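# Move bottle M9 from fridge bin to bench, shut door

## Task

Look at the two bottles in the refrigerator's bin. If one of them carries the letters M9, lift that one out and set it upright on the bench, keep the other bottle upright inside the refrigerator, and close the refrigerator door. If neither carries M9, take nothing out, close the door, then press the CALL key on the operator panel until it latches down. Pressing CALL when it was not needed is permanent and cannot be undone.

## Robot and tools

Robot: two six-joint arms, left_arm and right_arm, each with a two-finger gripper (about 140 mm open) whose fingers can fold. Each arm stands on its own carriage, left_rail and right_rail, on one shared floor track. left_rail is always the carriage at larger y; the names do not match image sides.

Scene frame: fixed to the table. z = 0 is the table top, +z up, +x is the direction the arms face, +y to their left. The track runs along y at x = 0 (y = 0 at its middle); the table starts at x = 0.17 m. Each arm base sits at x = 0, y = its carriage position_m, z = 0.04 m. Positions are in metres, quaternions wxyz, velocities in m/s and rad/s. Printed hand positions may be a few cm off, more when reaching far.

execute_actions: {"actions": [one action], "cameras": [...]}. The action may hold "rows", "steps", "until", and device keys. Images come back only when actions is [] or cameras names some ("all" for every one).
- rows: 1 to 15 rows, each applied for one 1/30 s step. Every row is one flat list of 18 numbers in [-1, 1] covering both arms: left_arm's six joint values (shoulder pan, shoulder lift, elbow, wrist 1, wrist 2, wrist 3), then its gripper position, force_limit, speed; then the same nine for right_arm. Joint values are offsets, not poses: each is measured from that arm's Joint targets as they stood when the call began (not from the previous row), so sending the same offset in a later call moves further. Scale: 1.0 equals 1.481 rad for the two shoulder joints and 2.222 rad for elbow and the three wrists. Ranges: elbow -3.142 to 3.142 rad, all others -6.283 to 6.283; asking more than 0.010 rad beyond a range refuses the call, and a joint asked past its true end is clipped ("joint sent to its limit"). Target motion is capped at 2.09 rad/s (shoulders) and 3.14 rad/s (others), so big moves may need several calls; motion lags commands by about 0.2 s.
- Gripper numbers are absolute commands: position +1 fully open, pads touch near -0.8, -1 closes until blocked. force_limit -1 to +1 (roughly 14 N up to 58 N per pad at slow close); speed -1 to +1 (about 30 to 250 mm/s; faster closes squeeze harder). To leave a gripper unchanged, resend its last three numbers (0 is a real command). Grip with the pad tips, not near the palm, or the fingers may fold and lose the part.
- steps: 1 to 450 control steps (default 15), at least one per row; after the last row the arms keep heading to that row's target.
- until: stops the action early when rail conditions are true, e.g. {"right_rail": {"position_status": ["!=", "moving"]}} or {"all": {"status": "ended"}}. Numbers need a comparison ("=", "!=", "<", "<=", ">", ">="). It does not halt the arms.
- Carriages: {"left_rail": {"position_m": y}} is an absolute place on the track in metres (left_rail -0.8 to 1.5, right_rail -1.5 to 0.8); optional speed_m_s 0.01 to 1 and acceleration_factor 0.1 to 1; {"stop": true} brakes. Rows never move a carriage, but the arm rides along. Send position_m, then wait with until on position_status, before placing the gripper. Keep the carriages about 0.78 m or more apart.

Results: Joint positions / velocities / targets per arm (rail metres first, then six joints in rad), joint torques, motor temperatures, gripper end_effector_position (the point between closed pads), wrist force and torque in the gripper's own axes (fingers along its +z, closing along y), object_status (0 moving, 1 blocked while opening, 2 blocked while closing = likely holding, 3 reached target or pads met), position_measured in counts (3 open, 230 pads touching), rail position_m, position_status (moving, done, contact_stop, time_out, stopped, stopped_with_arm, stopped_for_other_arm, stopped_for_other_carriage) and position_answer (taken / not_taken). "joint command not followed" means the clearance check altered a target.

zoom_image: {"camera": name, "region": [x0, y0, x1, y1]} in pixels from the top-left, at most 504 by 504, on a camera in the latest images. Cameras: cam_high, cam_low, cam_bench_left, cam_bench_mid, cam_bench_right, cam_left_wrist, cam_right_wrist (each 896x504). Use zoom to read the bottle labels.

zero_wrist_force: {"arm": "left_arm" or "right_arm"} tares that wrist sensor; nothing moves. read_manual gives licence texts only. finished_scene ends the scene for good; the goal must hold with the robot idle.

Avoid: dropping anything or letting it leave the table (even onto the track or the metal strip), hard knocks on the fridge or fixed objects, releasing a moving part, arms pressing each other or one gripper closing on the other's fingers. About 150 N net force or a joint torque limit (290, 290, 132, 47.5, 47.5, 47.5 N m) stops the arm for 10 s; overheated motors (85 °C) brake it too. Don't press CALL unless neither bottle reads M9.

Each tool is called after "Emit:" as a command line: name --argument value for each argument, lists and objects as JSON in quotes; but a table of rows of numbers goes row by row, as --pt "numbers of a row", without its own name.

## Session

Emit:
execute_actions --actions '[]'

Scene clock: 0.00 s.
left_arm: end_effector_position=(+0.3563, +1.3433, +0.5790) position_measured=3 object_status=3 end_effector_quat_wxyz=(+0.000, +0.000, +1.000, +0.000) | right_arm: end_effector_position=(+0.3563, -1.3070, +0.5790) position_measured=3 object_status=3 end_effector_quat_wxyz=(+0.000, +0.000, +1.000, +0.000)
Joint positions: left_arm=[1.265 -0.281 -2.157 1.821 -1.235 -1.571 -0.28] | right_arm=[-1.386 -0.28 -2.157 1.821 -1.235 -1.571 -0.281]
Joint velocities: within noise
Joint torques (N m): no reading
Motor temperatures (°C): left_arm=[35 37 35 33 37 31] | right_arm=[35 37 31 35 42 29]
Wrist force (N): no reading
Wrist torque (N m): no reading
Wrist force, peak (N): no reading
Joint targets: left_arm=[1.265 -0.281 -2.157 1.821 -1.235 -1.571 -0.280] | right_arm=[-1.386 -0.280 -2.157 1.821 -1.235 -1.571 -0.281]
Tool commands: left_gripper/position=+1.0 left_gripper/force_limit=+1.0 left_gripper/speed=+1.0 right_gripper/position=+1.0 right_gripper/force_limit=+1.0 right_gripper/speed=+1.0
left_rail: position_m=1.265 position_status=done
right_rail: position_m=-1.386 position_status=done

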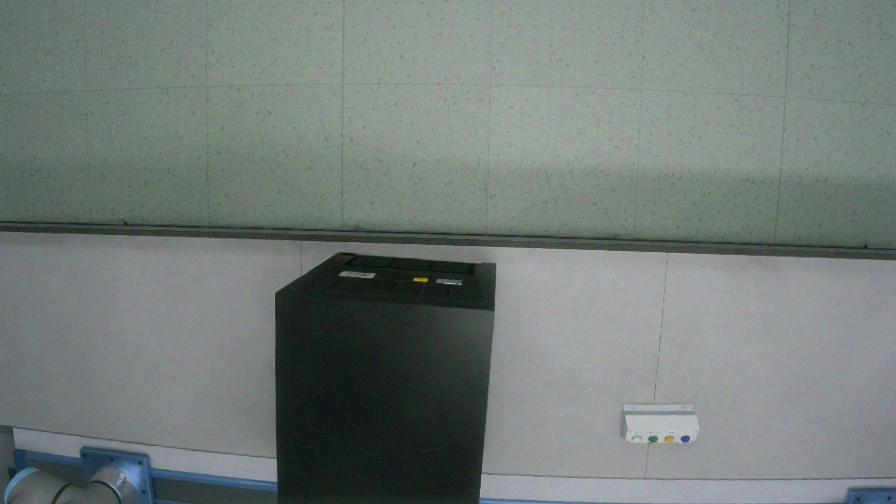

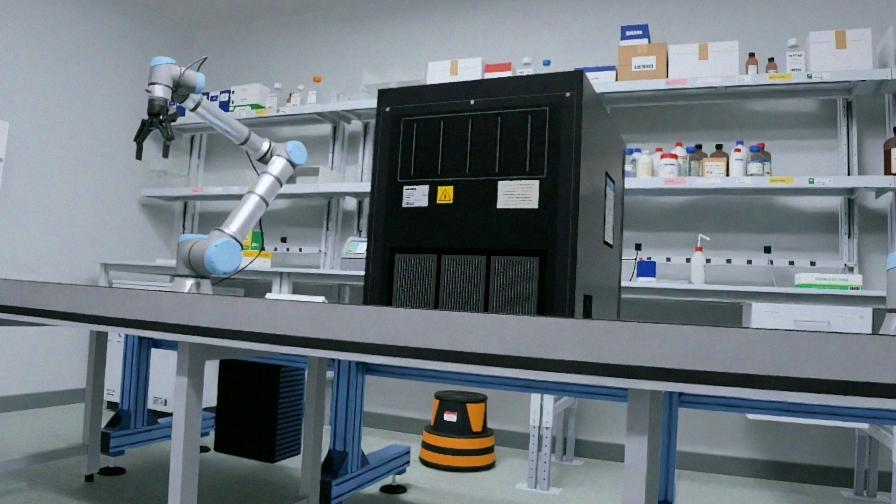

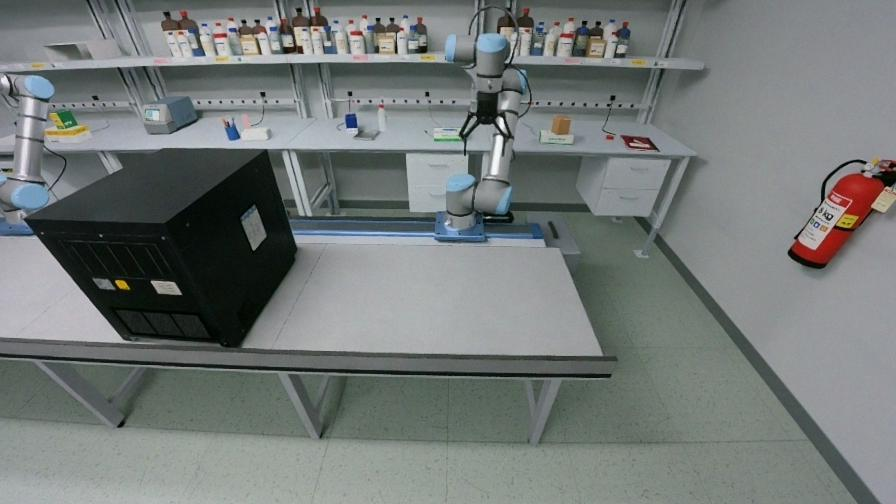

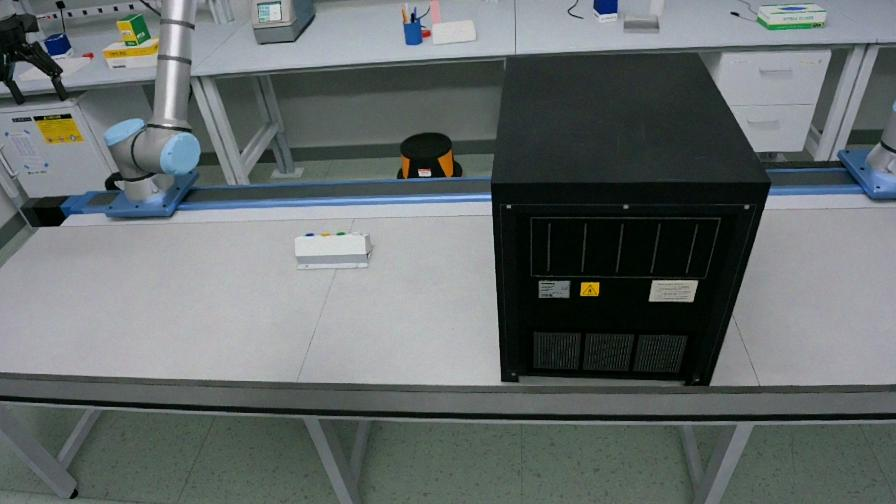

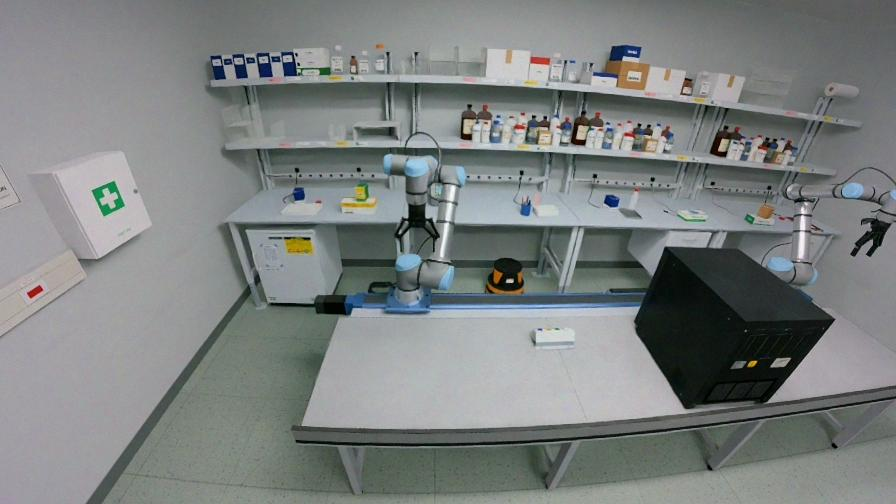

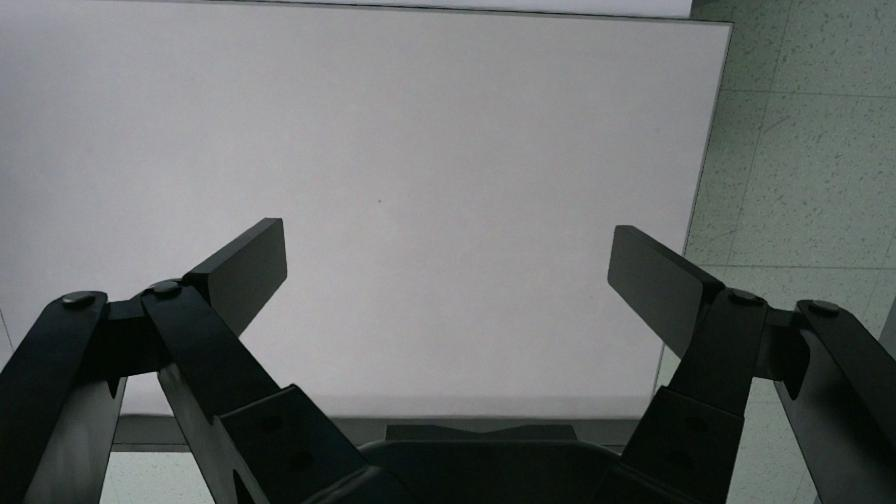

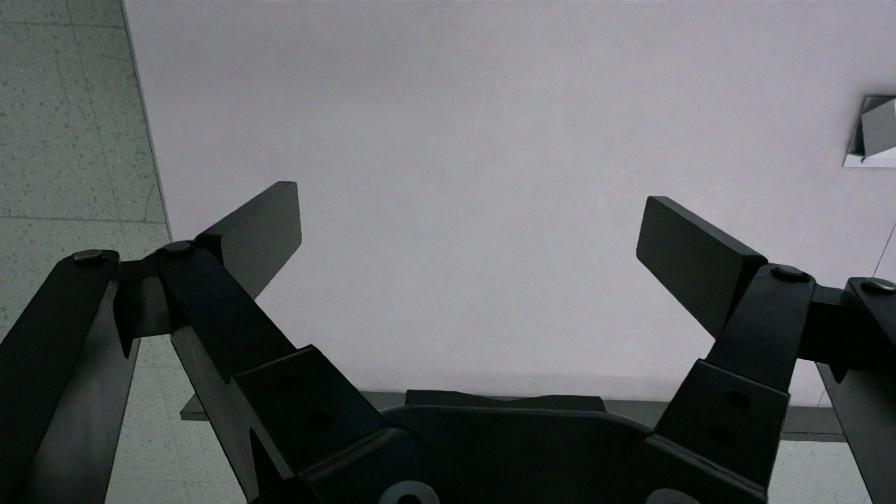

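Emit:
execute_actions --actions '[{"rows":[[-0.486,0,0,-0.527,0,0.77,1,1,1,0.66,0,0,-0.527,0,0.77,1,1,1]],"steps":60}]'

Emit:
execute_actions --actions '[{"rows":[[0,0,0,0,0,0.77,1,1,1,0,0,0,0,0,0.77,1,1,1]],"steps":50}]' --cameras '["cam_left_wrist","cam_right_wrist","cam_high"]'

Scene clock: 26.40 s.
left_arm: end_effector_position=(+0.4496, +0.8865, +0.8974) position_measured=3 object_status=3 end_effector_quat_wxyz=(+0.540, +0.781, +0.290, +0.118) | right_arm: end_effector_position=(+0.3184, -0.8918, +0.8974) position_measured=3 object_status=3 end_effector_quat_wxyz=(+0.268, +0.299, +0.778, +0.483)
Joint positions: left_arm=[1.265 -1 -2.157 1.821 -2.406 -1.571 1.43] | right_arm=[-1.386 0.697 -2.157 1.821 -2.406 -1.571 1.43]
Joint torques (N m): left_arm=[-7.8 -9.49 -48.53 -9.07 0.03 2.88] | right_arm=[10.96 16.05 -39 -5.91 -0.22 2.43]
Wrist force (N): left_arm=[-0.8 0.2 1.4] | right_arm=[-1.0 2.4 0.2]
Wrist torque (N m): left_arm=[-0.44 0.12 -0.40] | right_arm=[0.32 0.44 -0.43]
Wrist force, peak (N): left_arm=[7.2 10.1 3.6] | right_arm=[5.1 9.8 -4.1]
Joint targets: left_arm=[1.265 -1.000 -2.157 1.821 -2.406 -1.571 1.430] | right_arm=[-1.386 0.697 -2.157 1.821 -2.406 -1.571 1.430]
left_rail: position_m=1.265 position_status=done
right_rail: position_m=-1.386 position_status=done

Scene clock: 28.27 s.
left_arm: end_effector_position=(+0.4496, +0.8865, +0.8974) position_measured=3 object_status=3 end_effector_quat_wxyz=(+0.265, +0.731, -0.400, +0.485) | right_arm: end_effector_position=(+0.3184, -0.8918, +0.8974) position_measured=3 object_status=3 end_effector_quat_wxyz=(-0.189, +0.783, +0.285, +0.519)
Joint positions: left_arm=[1.265 -1 -2.157 1.821 -2.406 -1.571 3.141] | right_arm=[-1.386 0.697 -2.157 1.821 -2.406 -1.571 3.141]
Joint torques (N m): left_arm=[-7.42 -7.99 -49.23 -8.46 -0.2 3.05] | right_arm=[12.25 13.68 -40.38 -6.01 0.12 1.85]
Wrist force (N): left_arm=[-0.3 -0.2 1.8] | right_arm=[1.2 0.7 1.8]
Wrist torque (N m): left_arm=[-0.26 0.42 0.24] | right_arm=[0.13 -0.11 -0.24]
Wrist force, peak (N): left_arm=[0.0 0.6 2.3] | right_arm=[0.5 2.4 1.5]
Joint targets: left_arm=[1.265 -1.000 -2.157 1.821 -2.406 -1.571 3.141] | right_arm=[-1.386 0.697 -2.157 1.821 -2.406 -1.571 3.141]
left_rail: position_m=1.265 position_status=done
right_rail: position_m=-1.386 position_status=done
Images, in order (width x height): cam_high 896x504, cam_left_wrist 896x504, cam_right_wrist 896x504.

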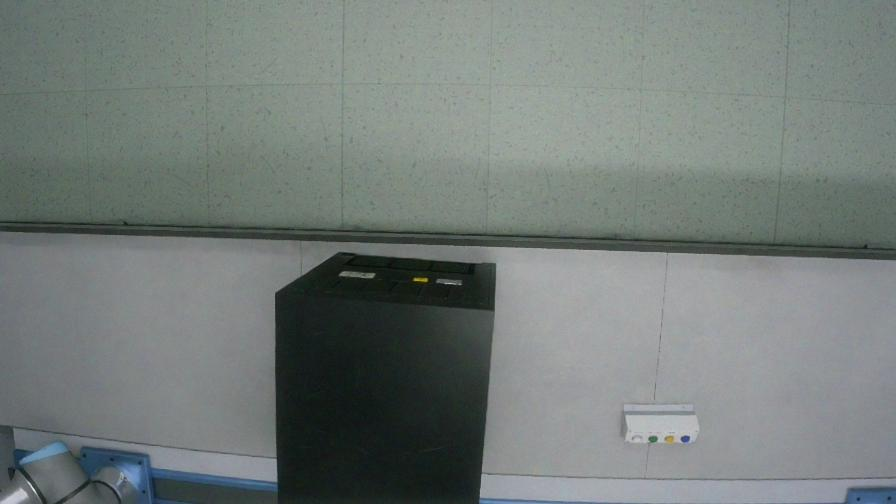

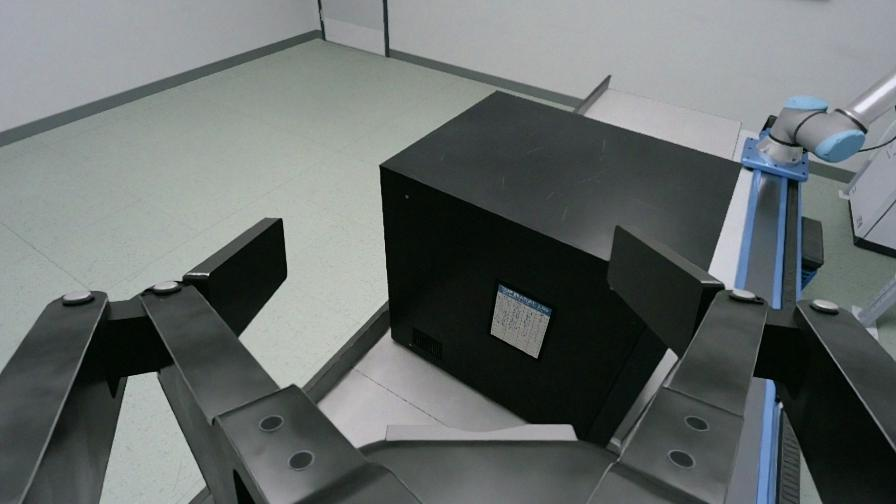

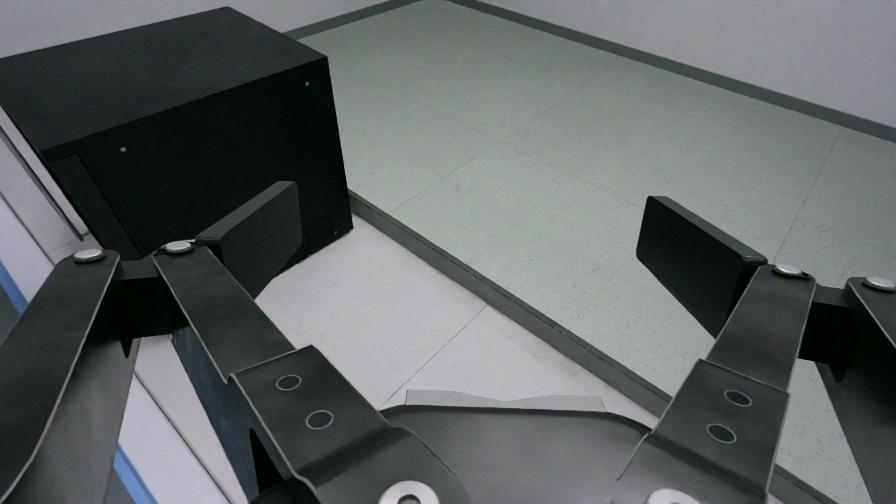

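Emit:
execute_actions --actions '[{"rows":[[-0.675,0,0,0,0.405,0,1,1,1,0,0,0,0,0,0,1,1,1]],"steps":60}]' --cameras '["cam_left_wrist","cam_high"]'

Scene clock: 42.23 s.
left_arm: end_effector_position=(+0.2166, +0.6789, +0.9476) position_measured=3 object_status=3 end_effector_quat_wxyz=(+0.223, +0.608, -0.502, +0.574) | right_arm: end_effector_position=(+0.3184, -0.8918, +0.8974) position_measured=3 object_status=3 end_effector_quat_wxyz=(-0.189, +0.783, +0.285, +0.519)
Joint positions: left_arm=[1.265 -2 -2.157 1.821 -2.406 -0.671 3.141] | right_arm=[-1.386 0.697 -2.157 1.821 -2.406 -1.571 3.141]
Joint torques (N m): left_arm=[-7.66 -7.61 -48.27 -3.79 4.84 3.03] | right_arm=[0.17 11.56 -54.77 -4.28 0.15 1.78]
Wrist force (N): left_arm=[0.4 -0.3 2.1] | right_arm=[1.0 1.2 1.4]
Wrist torque (N m): left_arm=[-0.29 0.26 0.25] | right_arm=[0.26 -0.08 -0.23]
Wrist force, peak (N): left_arm=[3.2 8.0 0.8] | right_arm=[1.7 1.5 2.1]
Joint targets: left_arm=[1.265 -2.000 -2.157 1.821 -2.406 -0.671 3.141] | right_arm=[-1.386 0.697 -2.157 1.821 -2.406 -1.571 3.141]
left_rail: position_m=1.265 position_status=done
right_rail: position_m=-1.386 position_status=done
Images, in order (width x height): cam_high 896x504, cam_left_wrist 896x504.

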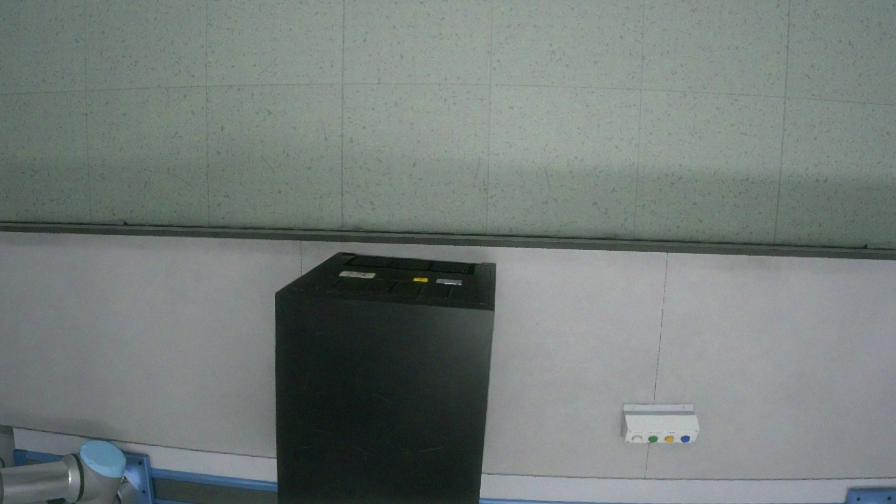

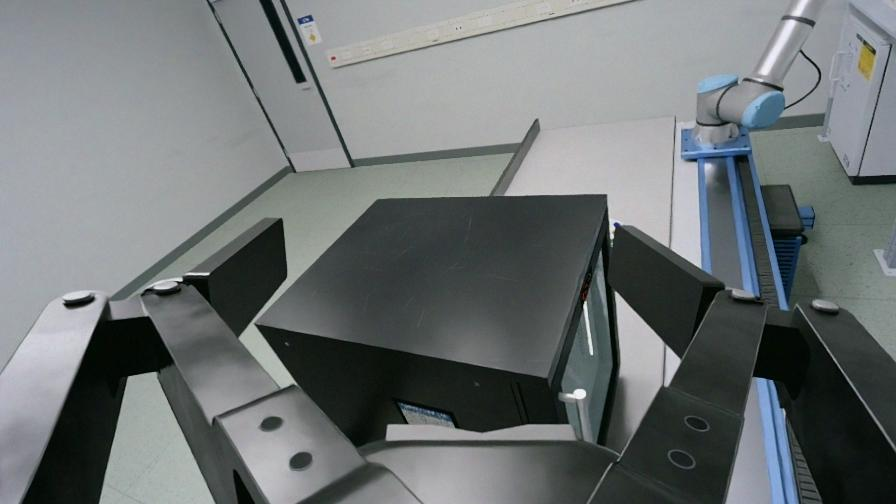

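Emit:
execute_actions --actions '[{"rows":[[-0.338,0,0,0,0.45,0,1,1,1,0,0,0,0,0,0,1,1,1]],"steps":50}]' --cameras '["cam_left_wrist"]'

Scene clock: 48.77 s.
left_arm: end_effector_position=(+0.1796, +0.7794, +1.0728) position_measured=3 object_status=3 end_effector_quat_wxyz=(+0.092, +0.579, -0.319, +0.745) | right_arm: end_effector_position=(+0.3184, -0.8918, +0.8974) position_measured=3 object_status=3 end_effector_quat_wxyz=(-0.189, +0.783, +0.285, +0.519)
Joint positions: left_arm=[1.265 -2.501 -2.157 1.821 -2.406 0.329 3.141] | right_arm=[-1.386 0.697 -2.157 1.821 -2.406 -1.571 3.141]
Joint torques (N m): left_arm=[-6.33 -6.01 -49.04 0.16 5.15 2.92] | right_arm=[-2.45 9.27 -54.19 -4.04 0.13 1.91]
Wrist force (N): left_arm=[1.5 0.2 2.6] | right_arm=[0.9 1.5 2.0]
Wrist torque (N m): left_arm=[-0.41 0.12 0.21] | right_arm=[0.31 -0.04 -0.23]
Wrist force, peak (N): left_arm=[3.7 9.8 -1.4] | right_arm=[1.5 1.5 1.9]
Joint targets: left_arm=[1.265 -2.501 -2.157 1.821 -2.406 0.329 3.141] | right_arm=[-1.386 0.697 -2.157 1.821 -2.406 -1.571 3.141]
left_rail: position_m=1.265 position_status=done
right_rail: position_m=-1.386 position_status=done
Images, in order (width x height): cam_left_wrist 896x504.

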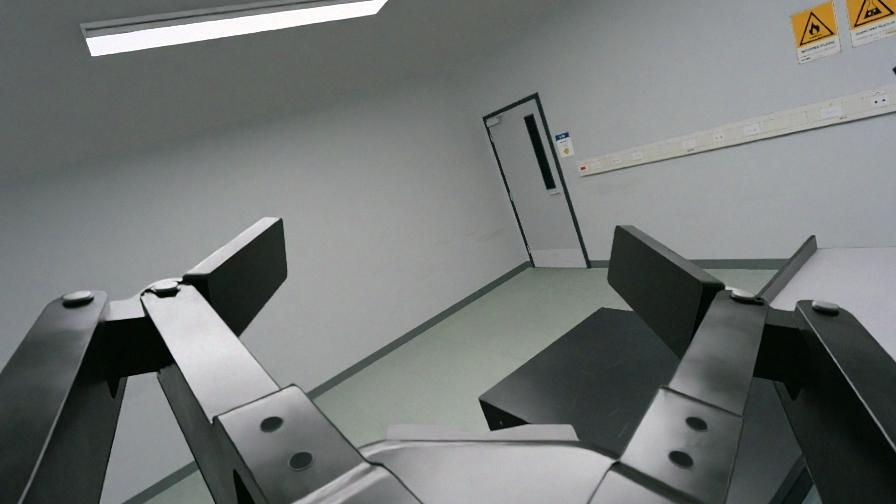

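Emit:
execute_actions --actions '[{"rows":[[0.155,0.556,0.072,-0.623,0.167,0,1,1,1,0,0,0,0,0,0,1,1,1]],"steps":60}]' --cameras '["cam_left_wrist"]'

Emit:
execute_actions --actions '[{"left_rail":{"position_m":0.95},"steps":100,"until":{"left_rail":{"position_status":["!=","moving"]}}}]' --cameras '["cam_left_wrist","cam_bench_mid"]'

Scene clock: 76.83 s.
left_arm: end_effector_position=(+0.0870, +0.6937, +0.5910) position_measured=3 object_status=3 end_effector_quat_wxyz=(+0.001, +0.707, +0.000, +0.707) | right_arm: end_effector_position=(+0.3184, -0.8918, +0.8974) position_measured=3 object_status=3 end_effector_quat_wxyz=(-0.189, +0.783, +0.285, +0.519)
Joint positions: left_arm=[1.265 -2.271 -1.333 1.981 -3.79 0.7 3.141] | right_arm=[-1.386 0.697 -2.157 1.821 -2.406 -1.571 3.141]
Joint torques (N m): left_arm=[10.24 -44.77 -24.17 -1.93 3.7 2.6] | right_arm=[-7.23 8.89 -56.44 -2.25 -0.32 1.7]
Wrist force (N): left_arm=[0.9 0.5 2.7] | right_arm=[1.3 1.3 1.5]
Wrist torque (N m): left_arm=[-0.24 0.23 0.25] | right_arm=[0.26 -0.14 -0.23]
Wrist force, peak (N): left_arm=[12.8 -23.0 8.2] | right_arm=[1.4 1.4 2.2]
Joint targets: left_arm=[1.265 -2.271 -1.333 1.981 -3.790 0.700 3.141] | right_arm=[-1.386 0.697 -2.157 1.821 -2.406 -1.571 3.141]
left_rail: position_m=1.265 position_status=done
right_rail: position_m=-1.386 position_status=done
Images, in order (width x height): cam_left_wrist 896x504.

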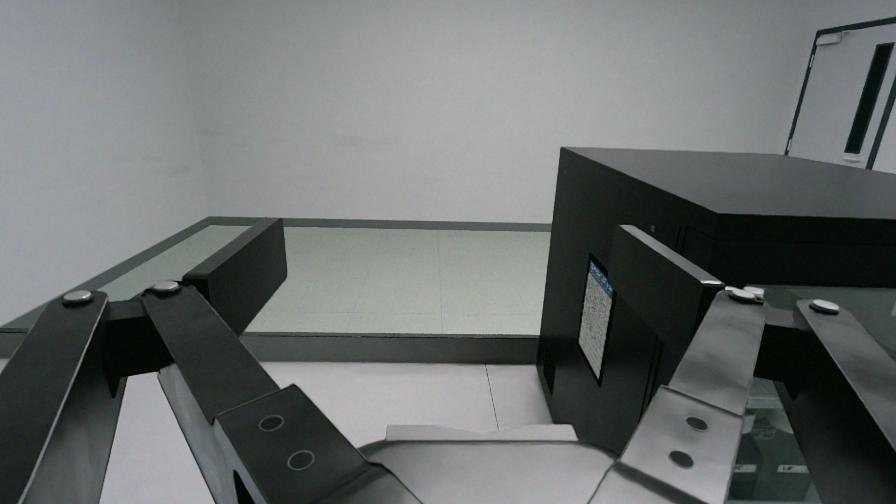

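Scene clock: 78.37 s.
left_arm: end_effector_position=(+0.0870, +0.3790, +0.5909) position_measured=3 object_status=3 end_effector_quat_wxyz=(+0.001, +0.707, +0.000, +0.707) | right_arm: end_effector_position=(+0.3184, -0.8918, +0.8974) position_measured=3 object_status=3 end_effector_quat_wxyz=(-0.189, +0.783, +0.285, +0.519)
Joint positions: left_arm=[0.95 -2.271 -1.333 1.981 -3.79 0.7 3.141] | right_arm=[-1.386 0.697 -2.157 1.821 -2.406 -1.571 3.141]
Joint torques (N m): left_arm=[2.97 -58.32 -38.8 2.17 0.26 2.71] | right_arm=[-4.92 9.85 -53.44 -2.82 -0.3 1.78]
Wrist force (N): left_arm=[1.2 0.4 2.2] | right_arm=[1.2 1.0 1.8]
Wrist torque (N m): left_arm=[-0.27 0.17 0.24] | right_arm=[0.19 -0.11 -0.24]
Wrist force, peak (N): left_arm=[1.0 2.2 3.0] | right_arm=[1.6 1.0 2.0]
Joint targets: left_arm=[0.950 -2.271 -1.333 1.981 -3.790 0.700 3.141] | right_arm=[-1.386 0.697 -2.157 1.821 -2.406 -1.571 3.141]
Tool commands: left_gripper/position=+1.0 left_gripper/force_limit=+1.0 left_gripper/speed=+1.0 right_gripper/position=+1.0 right_gripper/force_limit=+1.0 right_gripper/speed=+1.0
left_rail: position_m=0.950 position_status=done
right_rail: position_m=-1.386 position_status=done
Images, in order (width x height): cam_bench_mid 896x504, cam_left_wrist 896x504.

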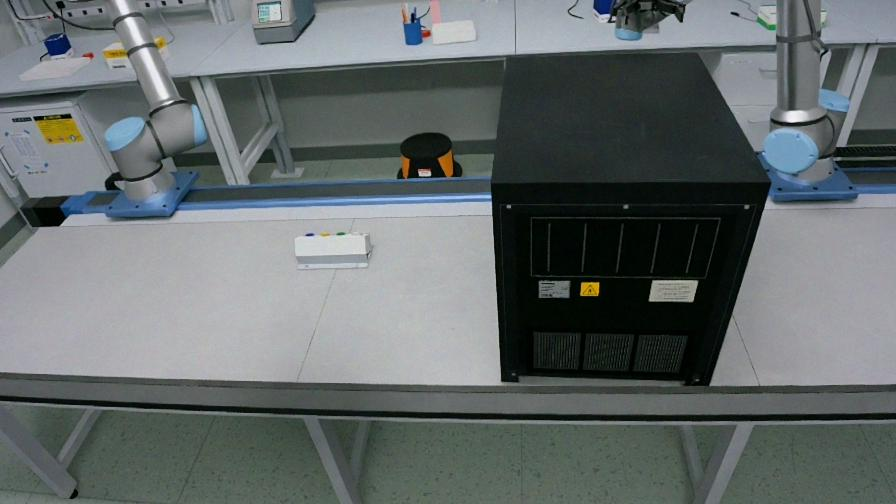

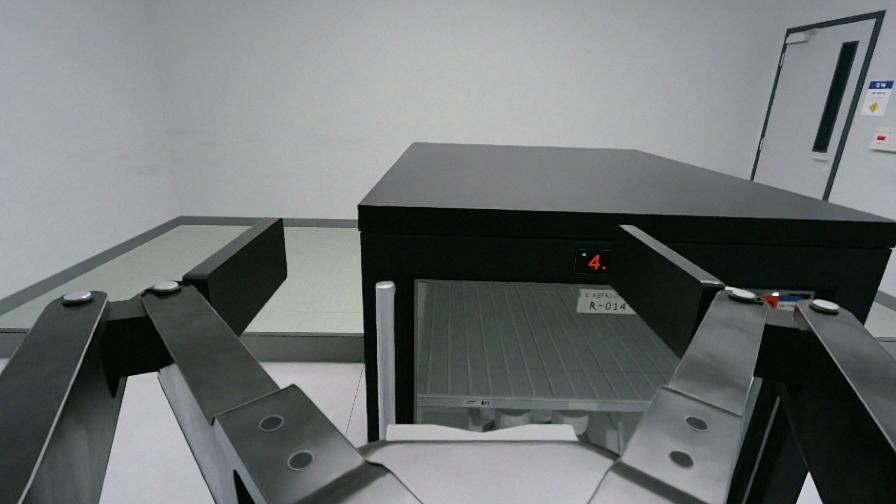

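Emit:
execute_actions --actions '[{"rows":[[0,0.2944,0.0428,-0.239,0,0,1,1,1,0,0,0,0,0,0,1,1,1]],"steps":45}]' --cameras '["cam_left_wrist"]'

Emit:
execute_actions --actions '[{"left_rail":{"position_m":0.8},"steps":100,"until":{"left_rail":{"position_status":["!=","moving"]}}}]' --cameras '["cam_left_wrist"]'

Scene clock: 91.97 s.
left_arm: end_effector_position=(+0.0866, +0.3785, +0.2910) position_measured=3 object_status=3 end_effector_quat_wxyz=(+0.001, +0.707, +0.000, +0.707) | right_arm: end_effector_position=(+0.3184, -0.8918, +0.8974) position_measured=3 object_status=3 end_effector_quat_wxyz=(-0.189, +0.783, +0.285, +0.519)
Joint positions: left_arm=[0.95 -2.271 -0.897 2.076 -4.321 0.7 3.141] | right_arm=[-1.386 0.697 -2.157 1.821 -2.406 -1.571 3.141]
Joint torques (N m): left_arm=[9.67 -59.64 -4.53 -1.98 -3.25 1.54] | right_arm=[-4.12 7.51 -54.77 -2.7 -0.4 1.22]
Wrist force (N): left_arm=[1.0 0.1 3.0] | right_arm=[0.9 1.1 2.0]
Wrist torque (N m): left_arm=[-0.34 0.14 0.26] | right_arm=[0.21 -0.04 -0.23]
Wrist force, peak (N): left_arm=[23.8 -1.5 7.2] | right_arm=[1.4 0.9 2.5]
Joint targets: left_arm=[0.950 -2.271 -0.897 2.076 -4.321 0.700 3.141] | right_arm=[-1.386 0.697 -2.157 1.821 -2.406 -1.571 3.141]
left_rail: position_m=0.950 position_status=done
right_rail: position_m=-1.386 position_status=done
Images, in order (width x height): cam_left_wrist 896x504.

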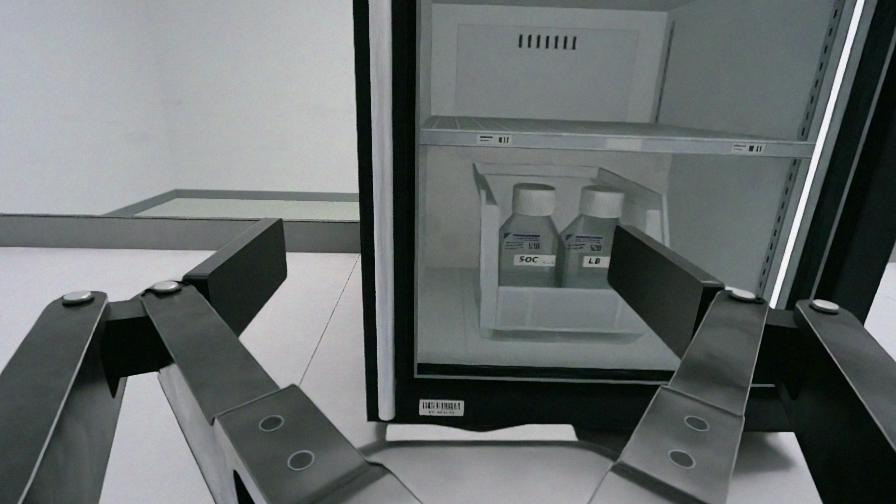

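Scene clock: 93.10 s.
left_arm: end_effector_position=(+0.0866, +0.2285, +0.2910) position_measured=3 object_status=3 end_effector_quat_wxyz=(+0.001, +0.707, +0.000, +0.707) | right_arm: end_effector_position=(+0.3184, -0.8918, +0.8974) position_measured=3 object_status=3 end_effector_quat_wxyz=(-0.189, +0.783, +0.285, +0.519)
Joint positions: left_arm=[0.8 -2.271 -0.897 2.076 -4.321 0.7 3.141] | right_arm=[-1.386 0.697 -2.157 1.821 -2.406 -1.571 3.141]
Joint torques (N m): left_arm=[3.63 -63.82 -26.61 2.24 -3.12 1.76] | right_arm=[-6.29 4.01 -54.29 -2.69 0.16 1.19]
Wrist force (N): left_arm=[0.9 0.3 2.8] | right_arm=[0.9 1.4 1.5]
Wrist torque (N m): left_arm=[-0.31 0.16 0.27] | right_arm=[0.29 -0.05 -0.22]
Wrist force, peak (N): left_arm=[0.8 2.3 2.9] | right_arm=[1.4 1.4 2.0]
Joint targets: left_arm=[0.800 -2.271 -0.897 2.076 -4.321 0.700 3.141] | right_arm=[-1.386 0.697 -2.157 1.821 -2.406 -1.571 3.141]
Tool commands: left_gripper/position=+1.0 left_gripper/force_limit=+1.0 left_gripper/speed=+1.0 right_gripper/position=+1.0 right_gripper/force_limit=+1.0 right_gripper/speed=+1.0
left_rail: position_m=0.800 position_status=done
right_rail: position_m=-1.386 position_status=done
Images, in order (width x height): cam_left_wrist 896x504.

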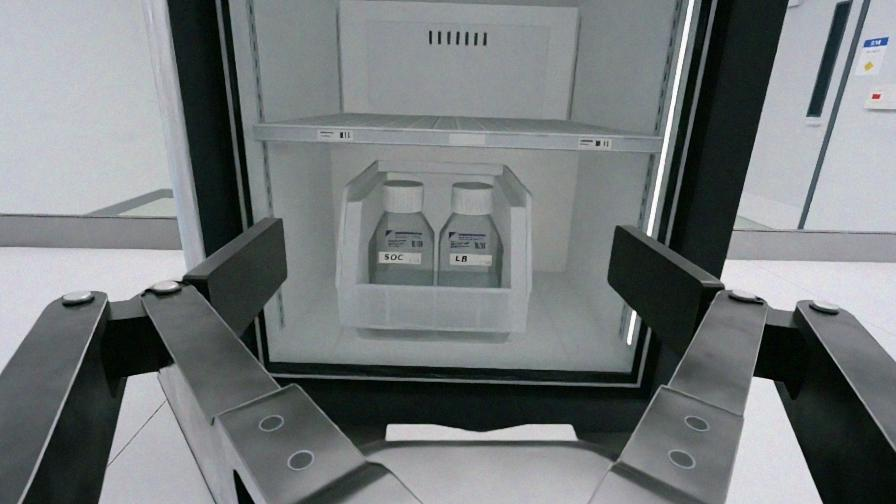

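Emit:
zoom_image --camera "cam_left_wrist" --region '[330, 160, 540, 300]'

Scaled by 2.400.

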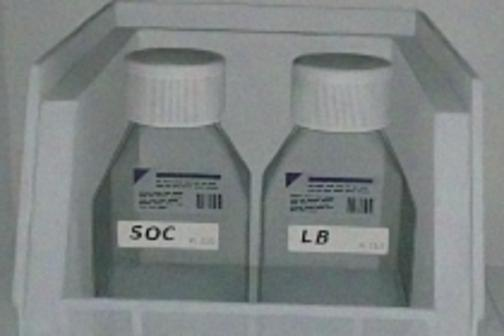

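Emit:
execute_actions --actions '[{"left_rail":{"position_m":1.15},"steps":100,"until":{"left_rail":{"position_status":["!=","moving"]}}}]' --cameras '["cam_left_wrist"]'

Emit:
zoom_image --camera "cam_left_wrist" --region '[520, 0, 896, 300]'

Scene clock: 104.40 s.
left_arm: end_effector_position=(+0.0866, +0.5785, +0.2910) position_measured=3 object_status=3 end_effector_quat_wxyz=(+0.001, +0.707, +0.000, +0.707) | right_arm: end_effector_position=(+0.3184, -0.8918, +0.8974) position_measured=3 object_status=3 end_effector_quat_wxyz=(-0.189, +0.783, +0.285, +0.519)
Joint positions: left_arm=[1.15 -2.271 -0.897 2.076 -4.321 0.7 3.141] | right_arm=[-1.386 0.697 -2.157 1.821 -2.406 -1.571 3.141]
Joint torques (N m): left_arm=[-1.85 -72.89 -7.67 1.69 0.98 1.11] | right_arm=[-5.68 3.89 -53.8 -2.69 -0.11 1.05]
Wrist force (N): left_arm=[0.8 0.1 3.1] | right_arm=[1.6 0.6 1.7]
Wrist torque (N m): left_arm=[-0.35 0.19 0.26] | right_arm=[0.12 -0.20 -0.22]
Wrist force, peak (N): left_arm=[0.8 3.0 2.6] | right_arm=[1.2 0.9 2.6]
Joint targets: left_arm=[1.150 -2.271 -0.897 2.076 -4.321 0.700 3.141] | right_arm=[-1.386 0.697 -2.157 1.821 -2.406 -1.571 3.141]
Tool commands: left_gripper/position=+1.0 left_gripper/force_limit=+1.0 left_gripper/speed=+1.0 right_gripper/position=+1.0 right_gripper/force_limit=+1.0 right_gripper/speed=+1.0
left_rail: position_m=1.150 position_status=done
right_rail: position_m=-1.386 position_status=done
Images, in order (width x height): cam_left_wrist 896x504.

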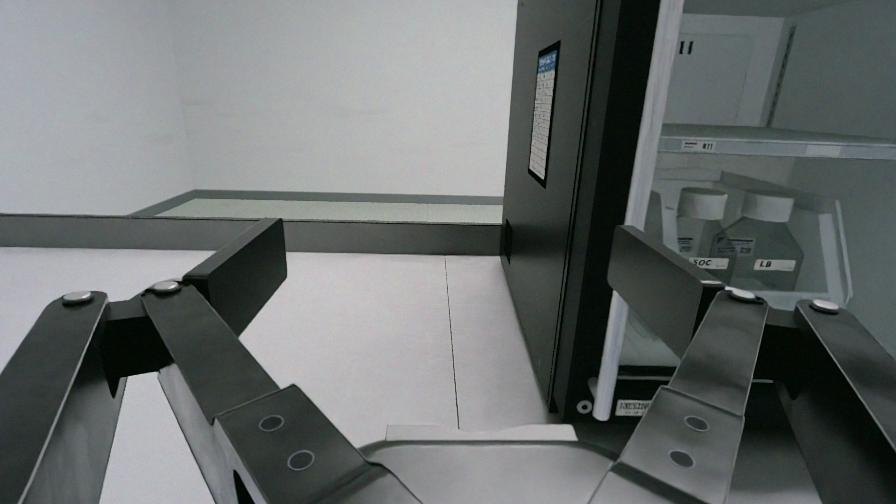

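Scaled by 1.340.

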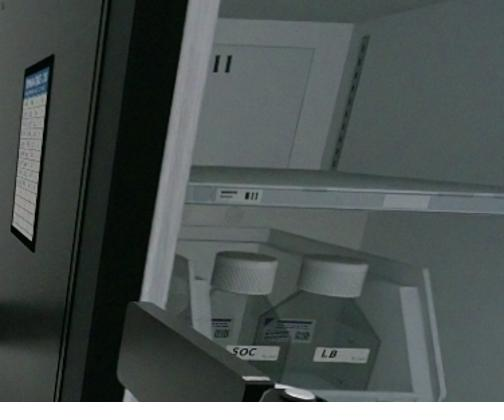

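Emit:
execute_actions --actions '[{"rows":[[0,0,0,0,0,0,1,1,1,-0.4706,-0.458,0.2475,0.305,0,0,-1,-0.5,0]],"steps":55}]'

Emit:
execute_actions --actions '[{"right_rail":{"position_m":-0.834},"steps":100,"until":{"right_rail":{"position_status":["!=","moving"]}}}]' --cameras '["cam_right_wrist","cam_high"]'

Scene clock: 124.97 s.
left_arm: end_effector_position=(+0.0866, +0.5785, +0.2910) position_measured=3 object_status=3 end_effector_quat_wxyz=(+0.001, +0.707, +0.000, +0.707) | right_arm: end_effector_position=(+0.2227, -1.2114, +0.4545) position_measured=233 object_status=3 end_effector_quat_wxyz=(+0.000, +0.952, +0.000, +0.306)
Joint positions: left_arm=[1.15 -2.271 -0.897 2.076 -4.321 0.7 3.141] | right_arm=[-1.386 0 -2.835 2.371 -1.728 -1.571 3.141]
Joint torques (N m): left_arm=[-0.98 -61.34 -5.73 -1.37 3 0.61] | right_arm=[-6.92 24.12 -37.59 -3 -0.1 0.42]
Wrist force (N): left_arm=[0.7 0.1 2.8] | right_arm=[1.3 1.1 0.6]
Wrist torque (N m): left_arm=[-0.35 0.21 0.27] | right_arm=[0.26 -0.26 -0.11]
Wrist force, peak (N): left_arm=[0.9 0.5 3.2] | right_arm=[25.0 -4.4 -5.5]
Joint targets: left_arm=[1.150 -2.271 -0.897 2.076 -4.321 0.700 3.141] | right_arm=[-1.386 0.000 -2.835 2.371 -1.728 -1.571 3.141]
left_rail: position_m=1.150 position_status=done
right_rail: position_m=-1.386 position_status=done

Scene clock: 126.90 s.
left_arm: end_effector_position=(+0.0866, +0.5785, +0.2910) position_measured=3 object_status=3 end_effector_quat_wxyz=(+0.001, +0.707, +0.000, +0.707) | right_arm: end_effector_position=(+0.2227, -0.6599, +0.4545) position_measured=233 object_status=3 end_effector_quat_wxyz=(+0.000, +0.952, +0.000, +0.306)
Joint positions: left_arm=[1.15 -2.271 -0.897 2.076 -4.321 0.7 3.141] | right_arm=[-0.834 0 -2.835 2.371 -1.728 -1.571 3.141]
Joint torques (N m): left_arm=[-2.02 -59.8 -5.48 -1.54 2.7 0.66] | right_arm=[12.55 28.37 -42.1 -3.48 0.06 0.59]
Wrist force (N): left_arm=[0.9 0.5 3.0] | right_arm=[1.7 0.8 0.6]
Wrist torque (N m): left_arm=[-0.27 0.16 0.26] | right_arm=[0.19 -0.35 -0.11]
Wrist force, peak (N): left_arm=[1.0 0.6 3.0] | right_arm=[1.4 3.1 1.1]
Joint targets: left_arm=[1.150 -2.271 -0.897 2.076 -4.321 0.700 3.141] | right_arm=[-0.834 0.000 -2.835 2.371 -1.728 -1.571 3.141]
Tool commands: left_gripper/position=+1.0 left_gripper/force_limit=+1.0 left_gripper/speed=+1.0 right_gripper/position=-1.0 right_gripper/force_limit=-0.5 right_gripper/speed=+0.0
left_rail: position_m=1.150 position_status=done
right_rail: position_m=-0.834 position_status=done
Images, in order (width x height): cam_high 896x504, cam_right_wrist 896x504.

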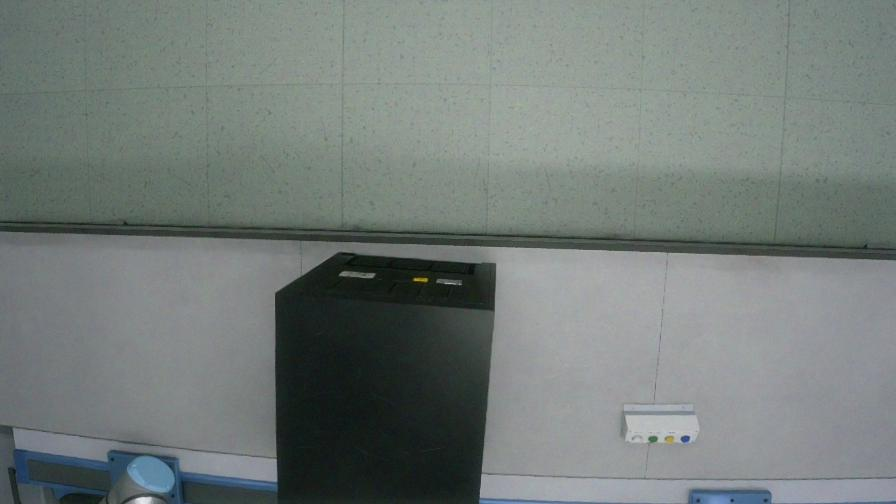

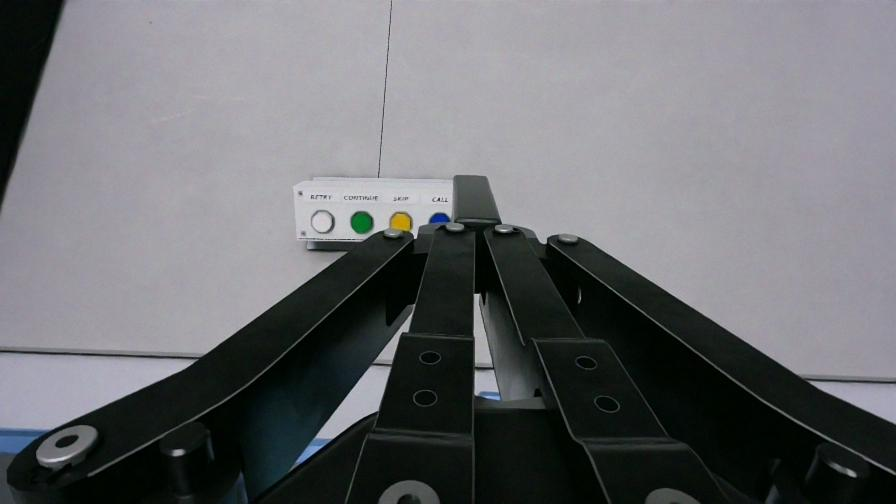

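Emit:
execute_actions --actions '[{"right_rail":{"position_m":-1.053},"steps":100,"until":{"right_rail":{"position_status":["!=","moving"]}}}]'

Emit:
execute_actions --actions '[{"rows":[[0,0,0,0,0,0,1,1,1,0.3376,0.4234,0.0365,-0.2061,0,0,-1,-0.5,0]],"steps":45}]' --cameras '["cam_right_wrist","cam_high","cam_bench_right"]'

Emit:
zoom_image --camera "cam_bench_right" --region '[460, 250, 660, 390]'

Emit:
zoom_image --camera "cam_high" --region '[580, 350, 780, 500]'

Scene clock: 168.43 s.
left_arm: end_effector_position=(+0.0866, +0.5785, +0.2910) position_measured=3 object_status=3 end_effector_quat_wxyz=(+0.001, +0.707, +0.000, +0.707) | right_arm: end_effector_position=(+0.2227, -0.8788, +0.4545) position_measured=233 object_status=3 end_effector_quat_wxyz=(+0.000, +0.952, +0.000, +0.306)
Joint positions: left_arm=[1.15 -2.271 -0.897 2.076 -4.321 0.7 3.141] | right_arm=[-1.053 0 -2.835 2.371 -1.728 -1.571 3.141]
Joint torques (N m): left_arm=[-1.86 -59.69 -6.37 -1.26 2.76 0.03] | right_arm=[-2.6 50.07 -56.16 -6.45 -0.26 0.58]
Wrist force (N): left_arm=[0.6 0.4 2.7] | right_arm=[1.4 1.3 0.5]
Wrist torque (N m): left_arm=[-0.27 0.24 0.26] | right_arm=[0.29 -0.29 -0.11]
Wrist force, peak (N): left_arm=[0.9 0.3 3.3] | right_arm=[1.9 2.9 1.1]
Joint targets: left_arm=[1.150 -2.271 -0.897 2.076 -4.321 0.700 3.141] | right_arm=[-1.053 0.000 -2.835 2.371 -1.728 -1.571 3.141]
Tool commands: left_gripper/position=+1.0 left_gripper/force_limit=+1.0 left_gripper/speed=+1.0 right_gripper/position=-1.0 right_gripper/force_limit=-0.5 right_gripper/speed=+0.0
left_rail: position_m=1.150 position_status=done
right_rail: position_m=-1.053 position_status=done

Scene clock: 170.13 s.
left_arm: end_effector_position=(+0.0866, +0.5785, +0.2910) position_measured=3 object_status=3 end_effector_quat_wxyz=(+0.001, +0.707, +0.000, +0.707) | right_arm: end_effector_position=(+0.2898, -0.6962, +0.3013) position_measured=233 object_status=3 end_effector_quat_wxyz=(-0.046, +0.952, +0.243, +0.179)
Joint positions: left_arm=[1.15 -2.271 -0.897 2.076 -4.321 0.7 3.141] | right_arm=[-1.053 0.5 -2.208 2.452 -2.186 -1.571 3.141]
Joint torques (N m): left_arm=[-0.68 -60.21 -6.07 -1.4 2.9 -0.13] | right_arm=[11.26 14.95 -39.18 -6.53 -0.35 0.15]
Wrist force (N): left_arm=[0.8 0.3 3.0] | right_arm=[1.2 0.5 0.3]
Wrist torque (N m): left_arm=[-0.30 0.18 0.26] | right_arm=[0.18 -0.36 -0.02]
Wrist force, peak (N): left_arm=[1.0 0.4 3.2] | right_arm=[-3.8 4.7 -15.4]
Joint targets: left_arm=[1.150 -2.271 -0.897 2.076 -4.321 0.700 3.141] | right_arm=[-1.053 0.500 -2.208 2.452 -2.186 -1.571 3.141]
left_rail: position_m=1.150 position_status=done
right_rail: position_m=-1.053 position_status=done
Images, in order (width x height): cam_high 896x504, cam_bench_right 896x504, cam_right_wrist 896x504.

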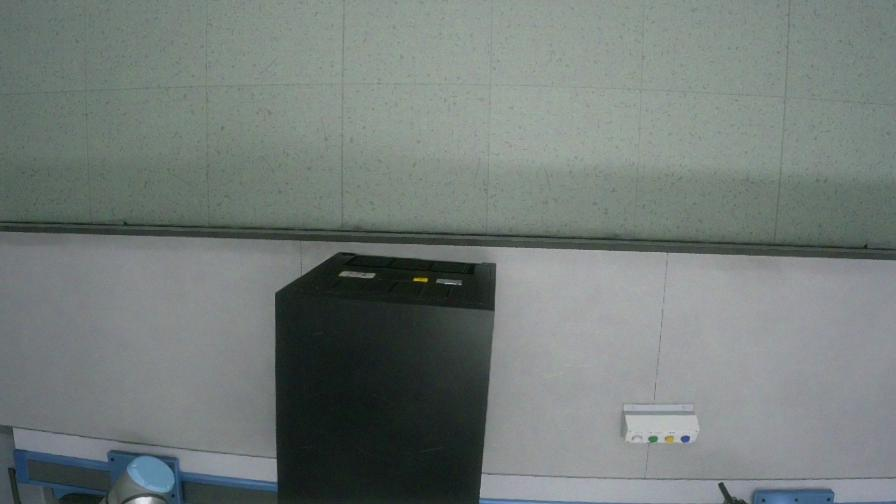

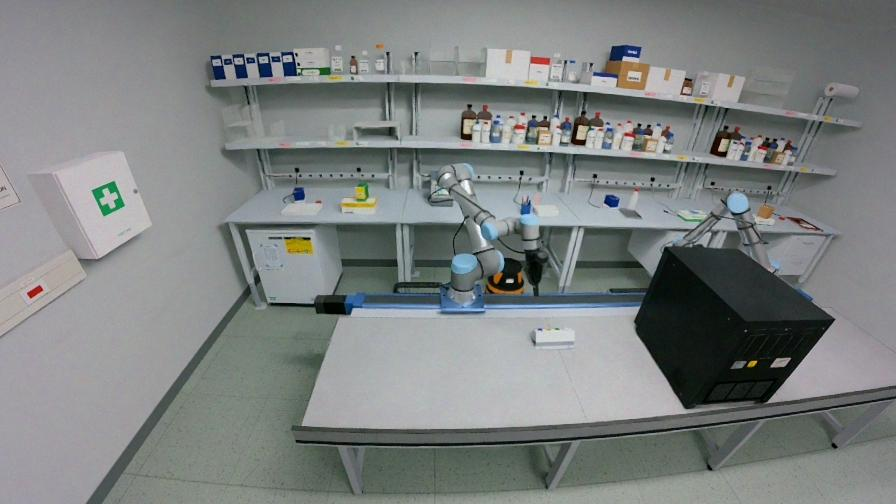

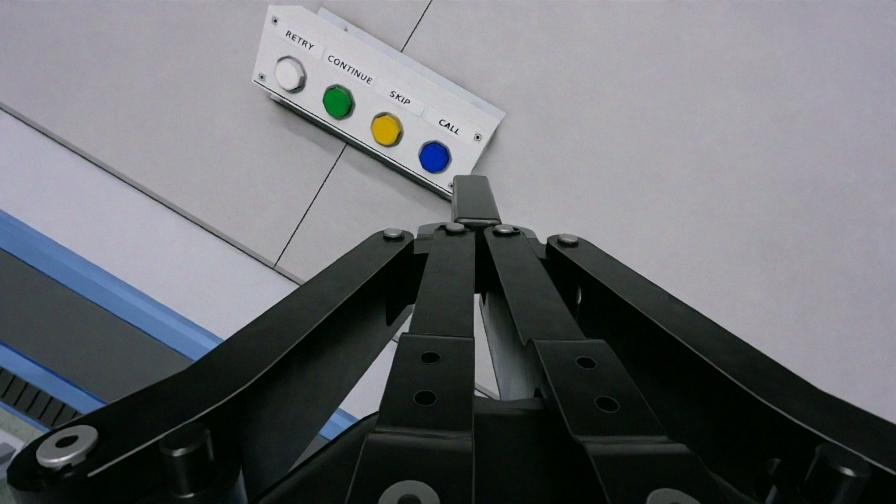

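Scaled by 2.520.

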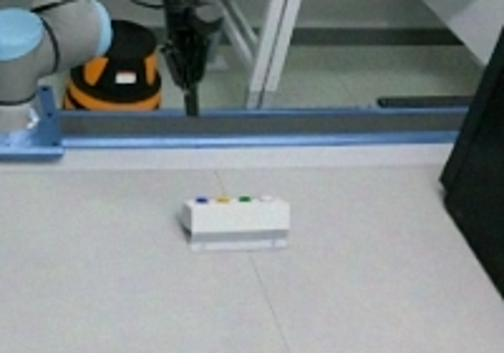

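Scaled by 2.520.

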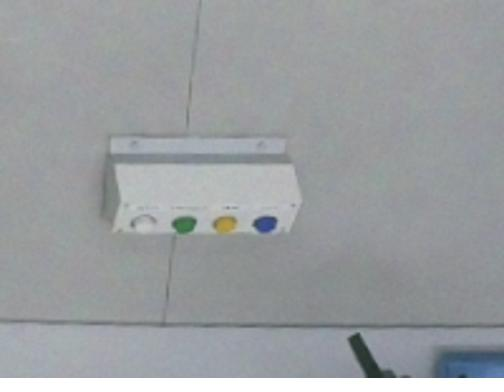

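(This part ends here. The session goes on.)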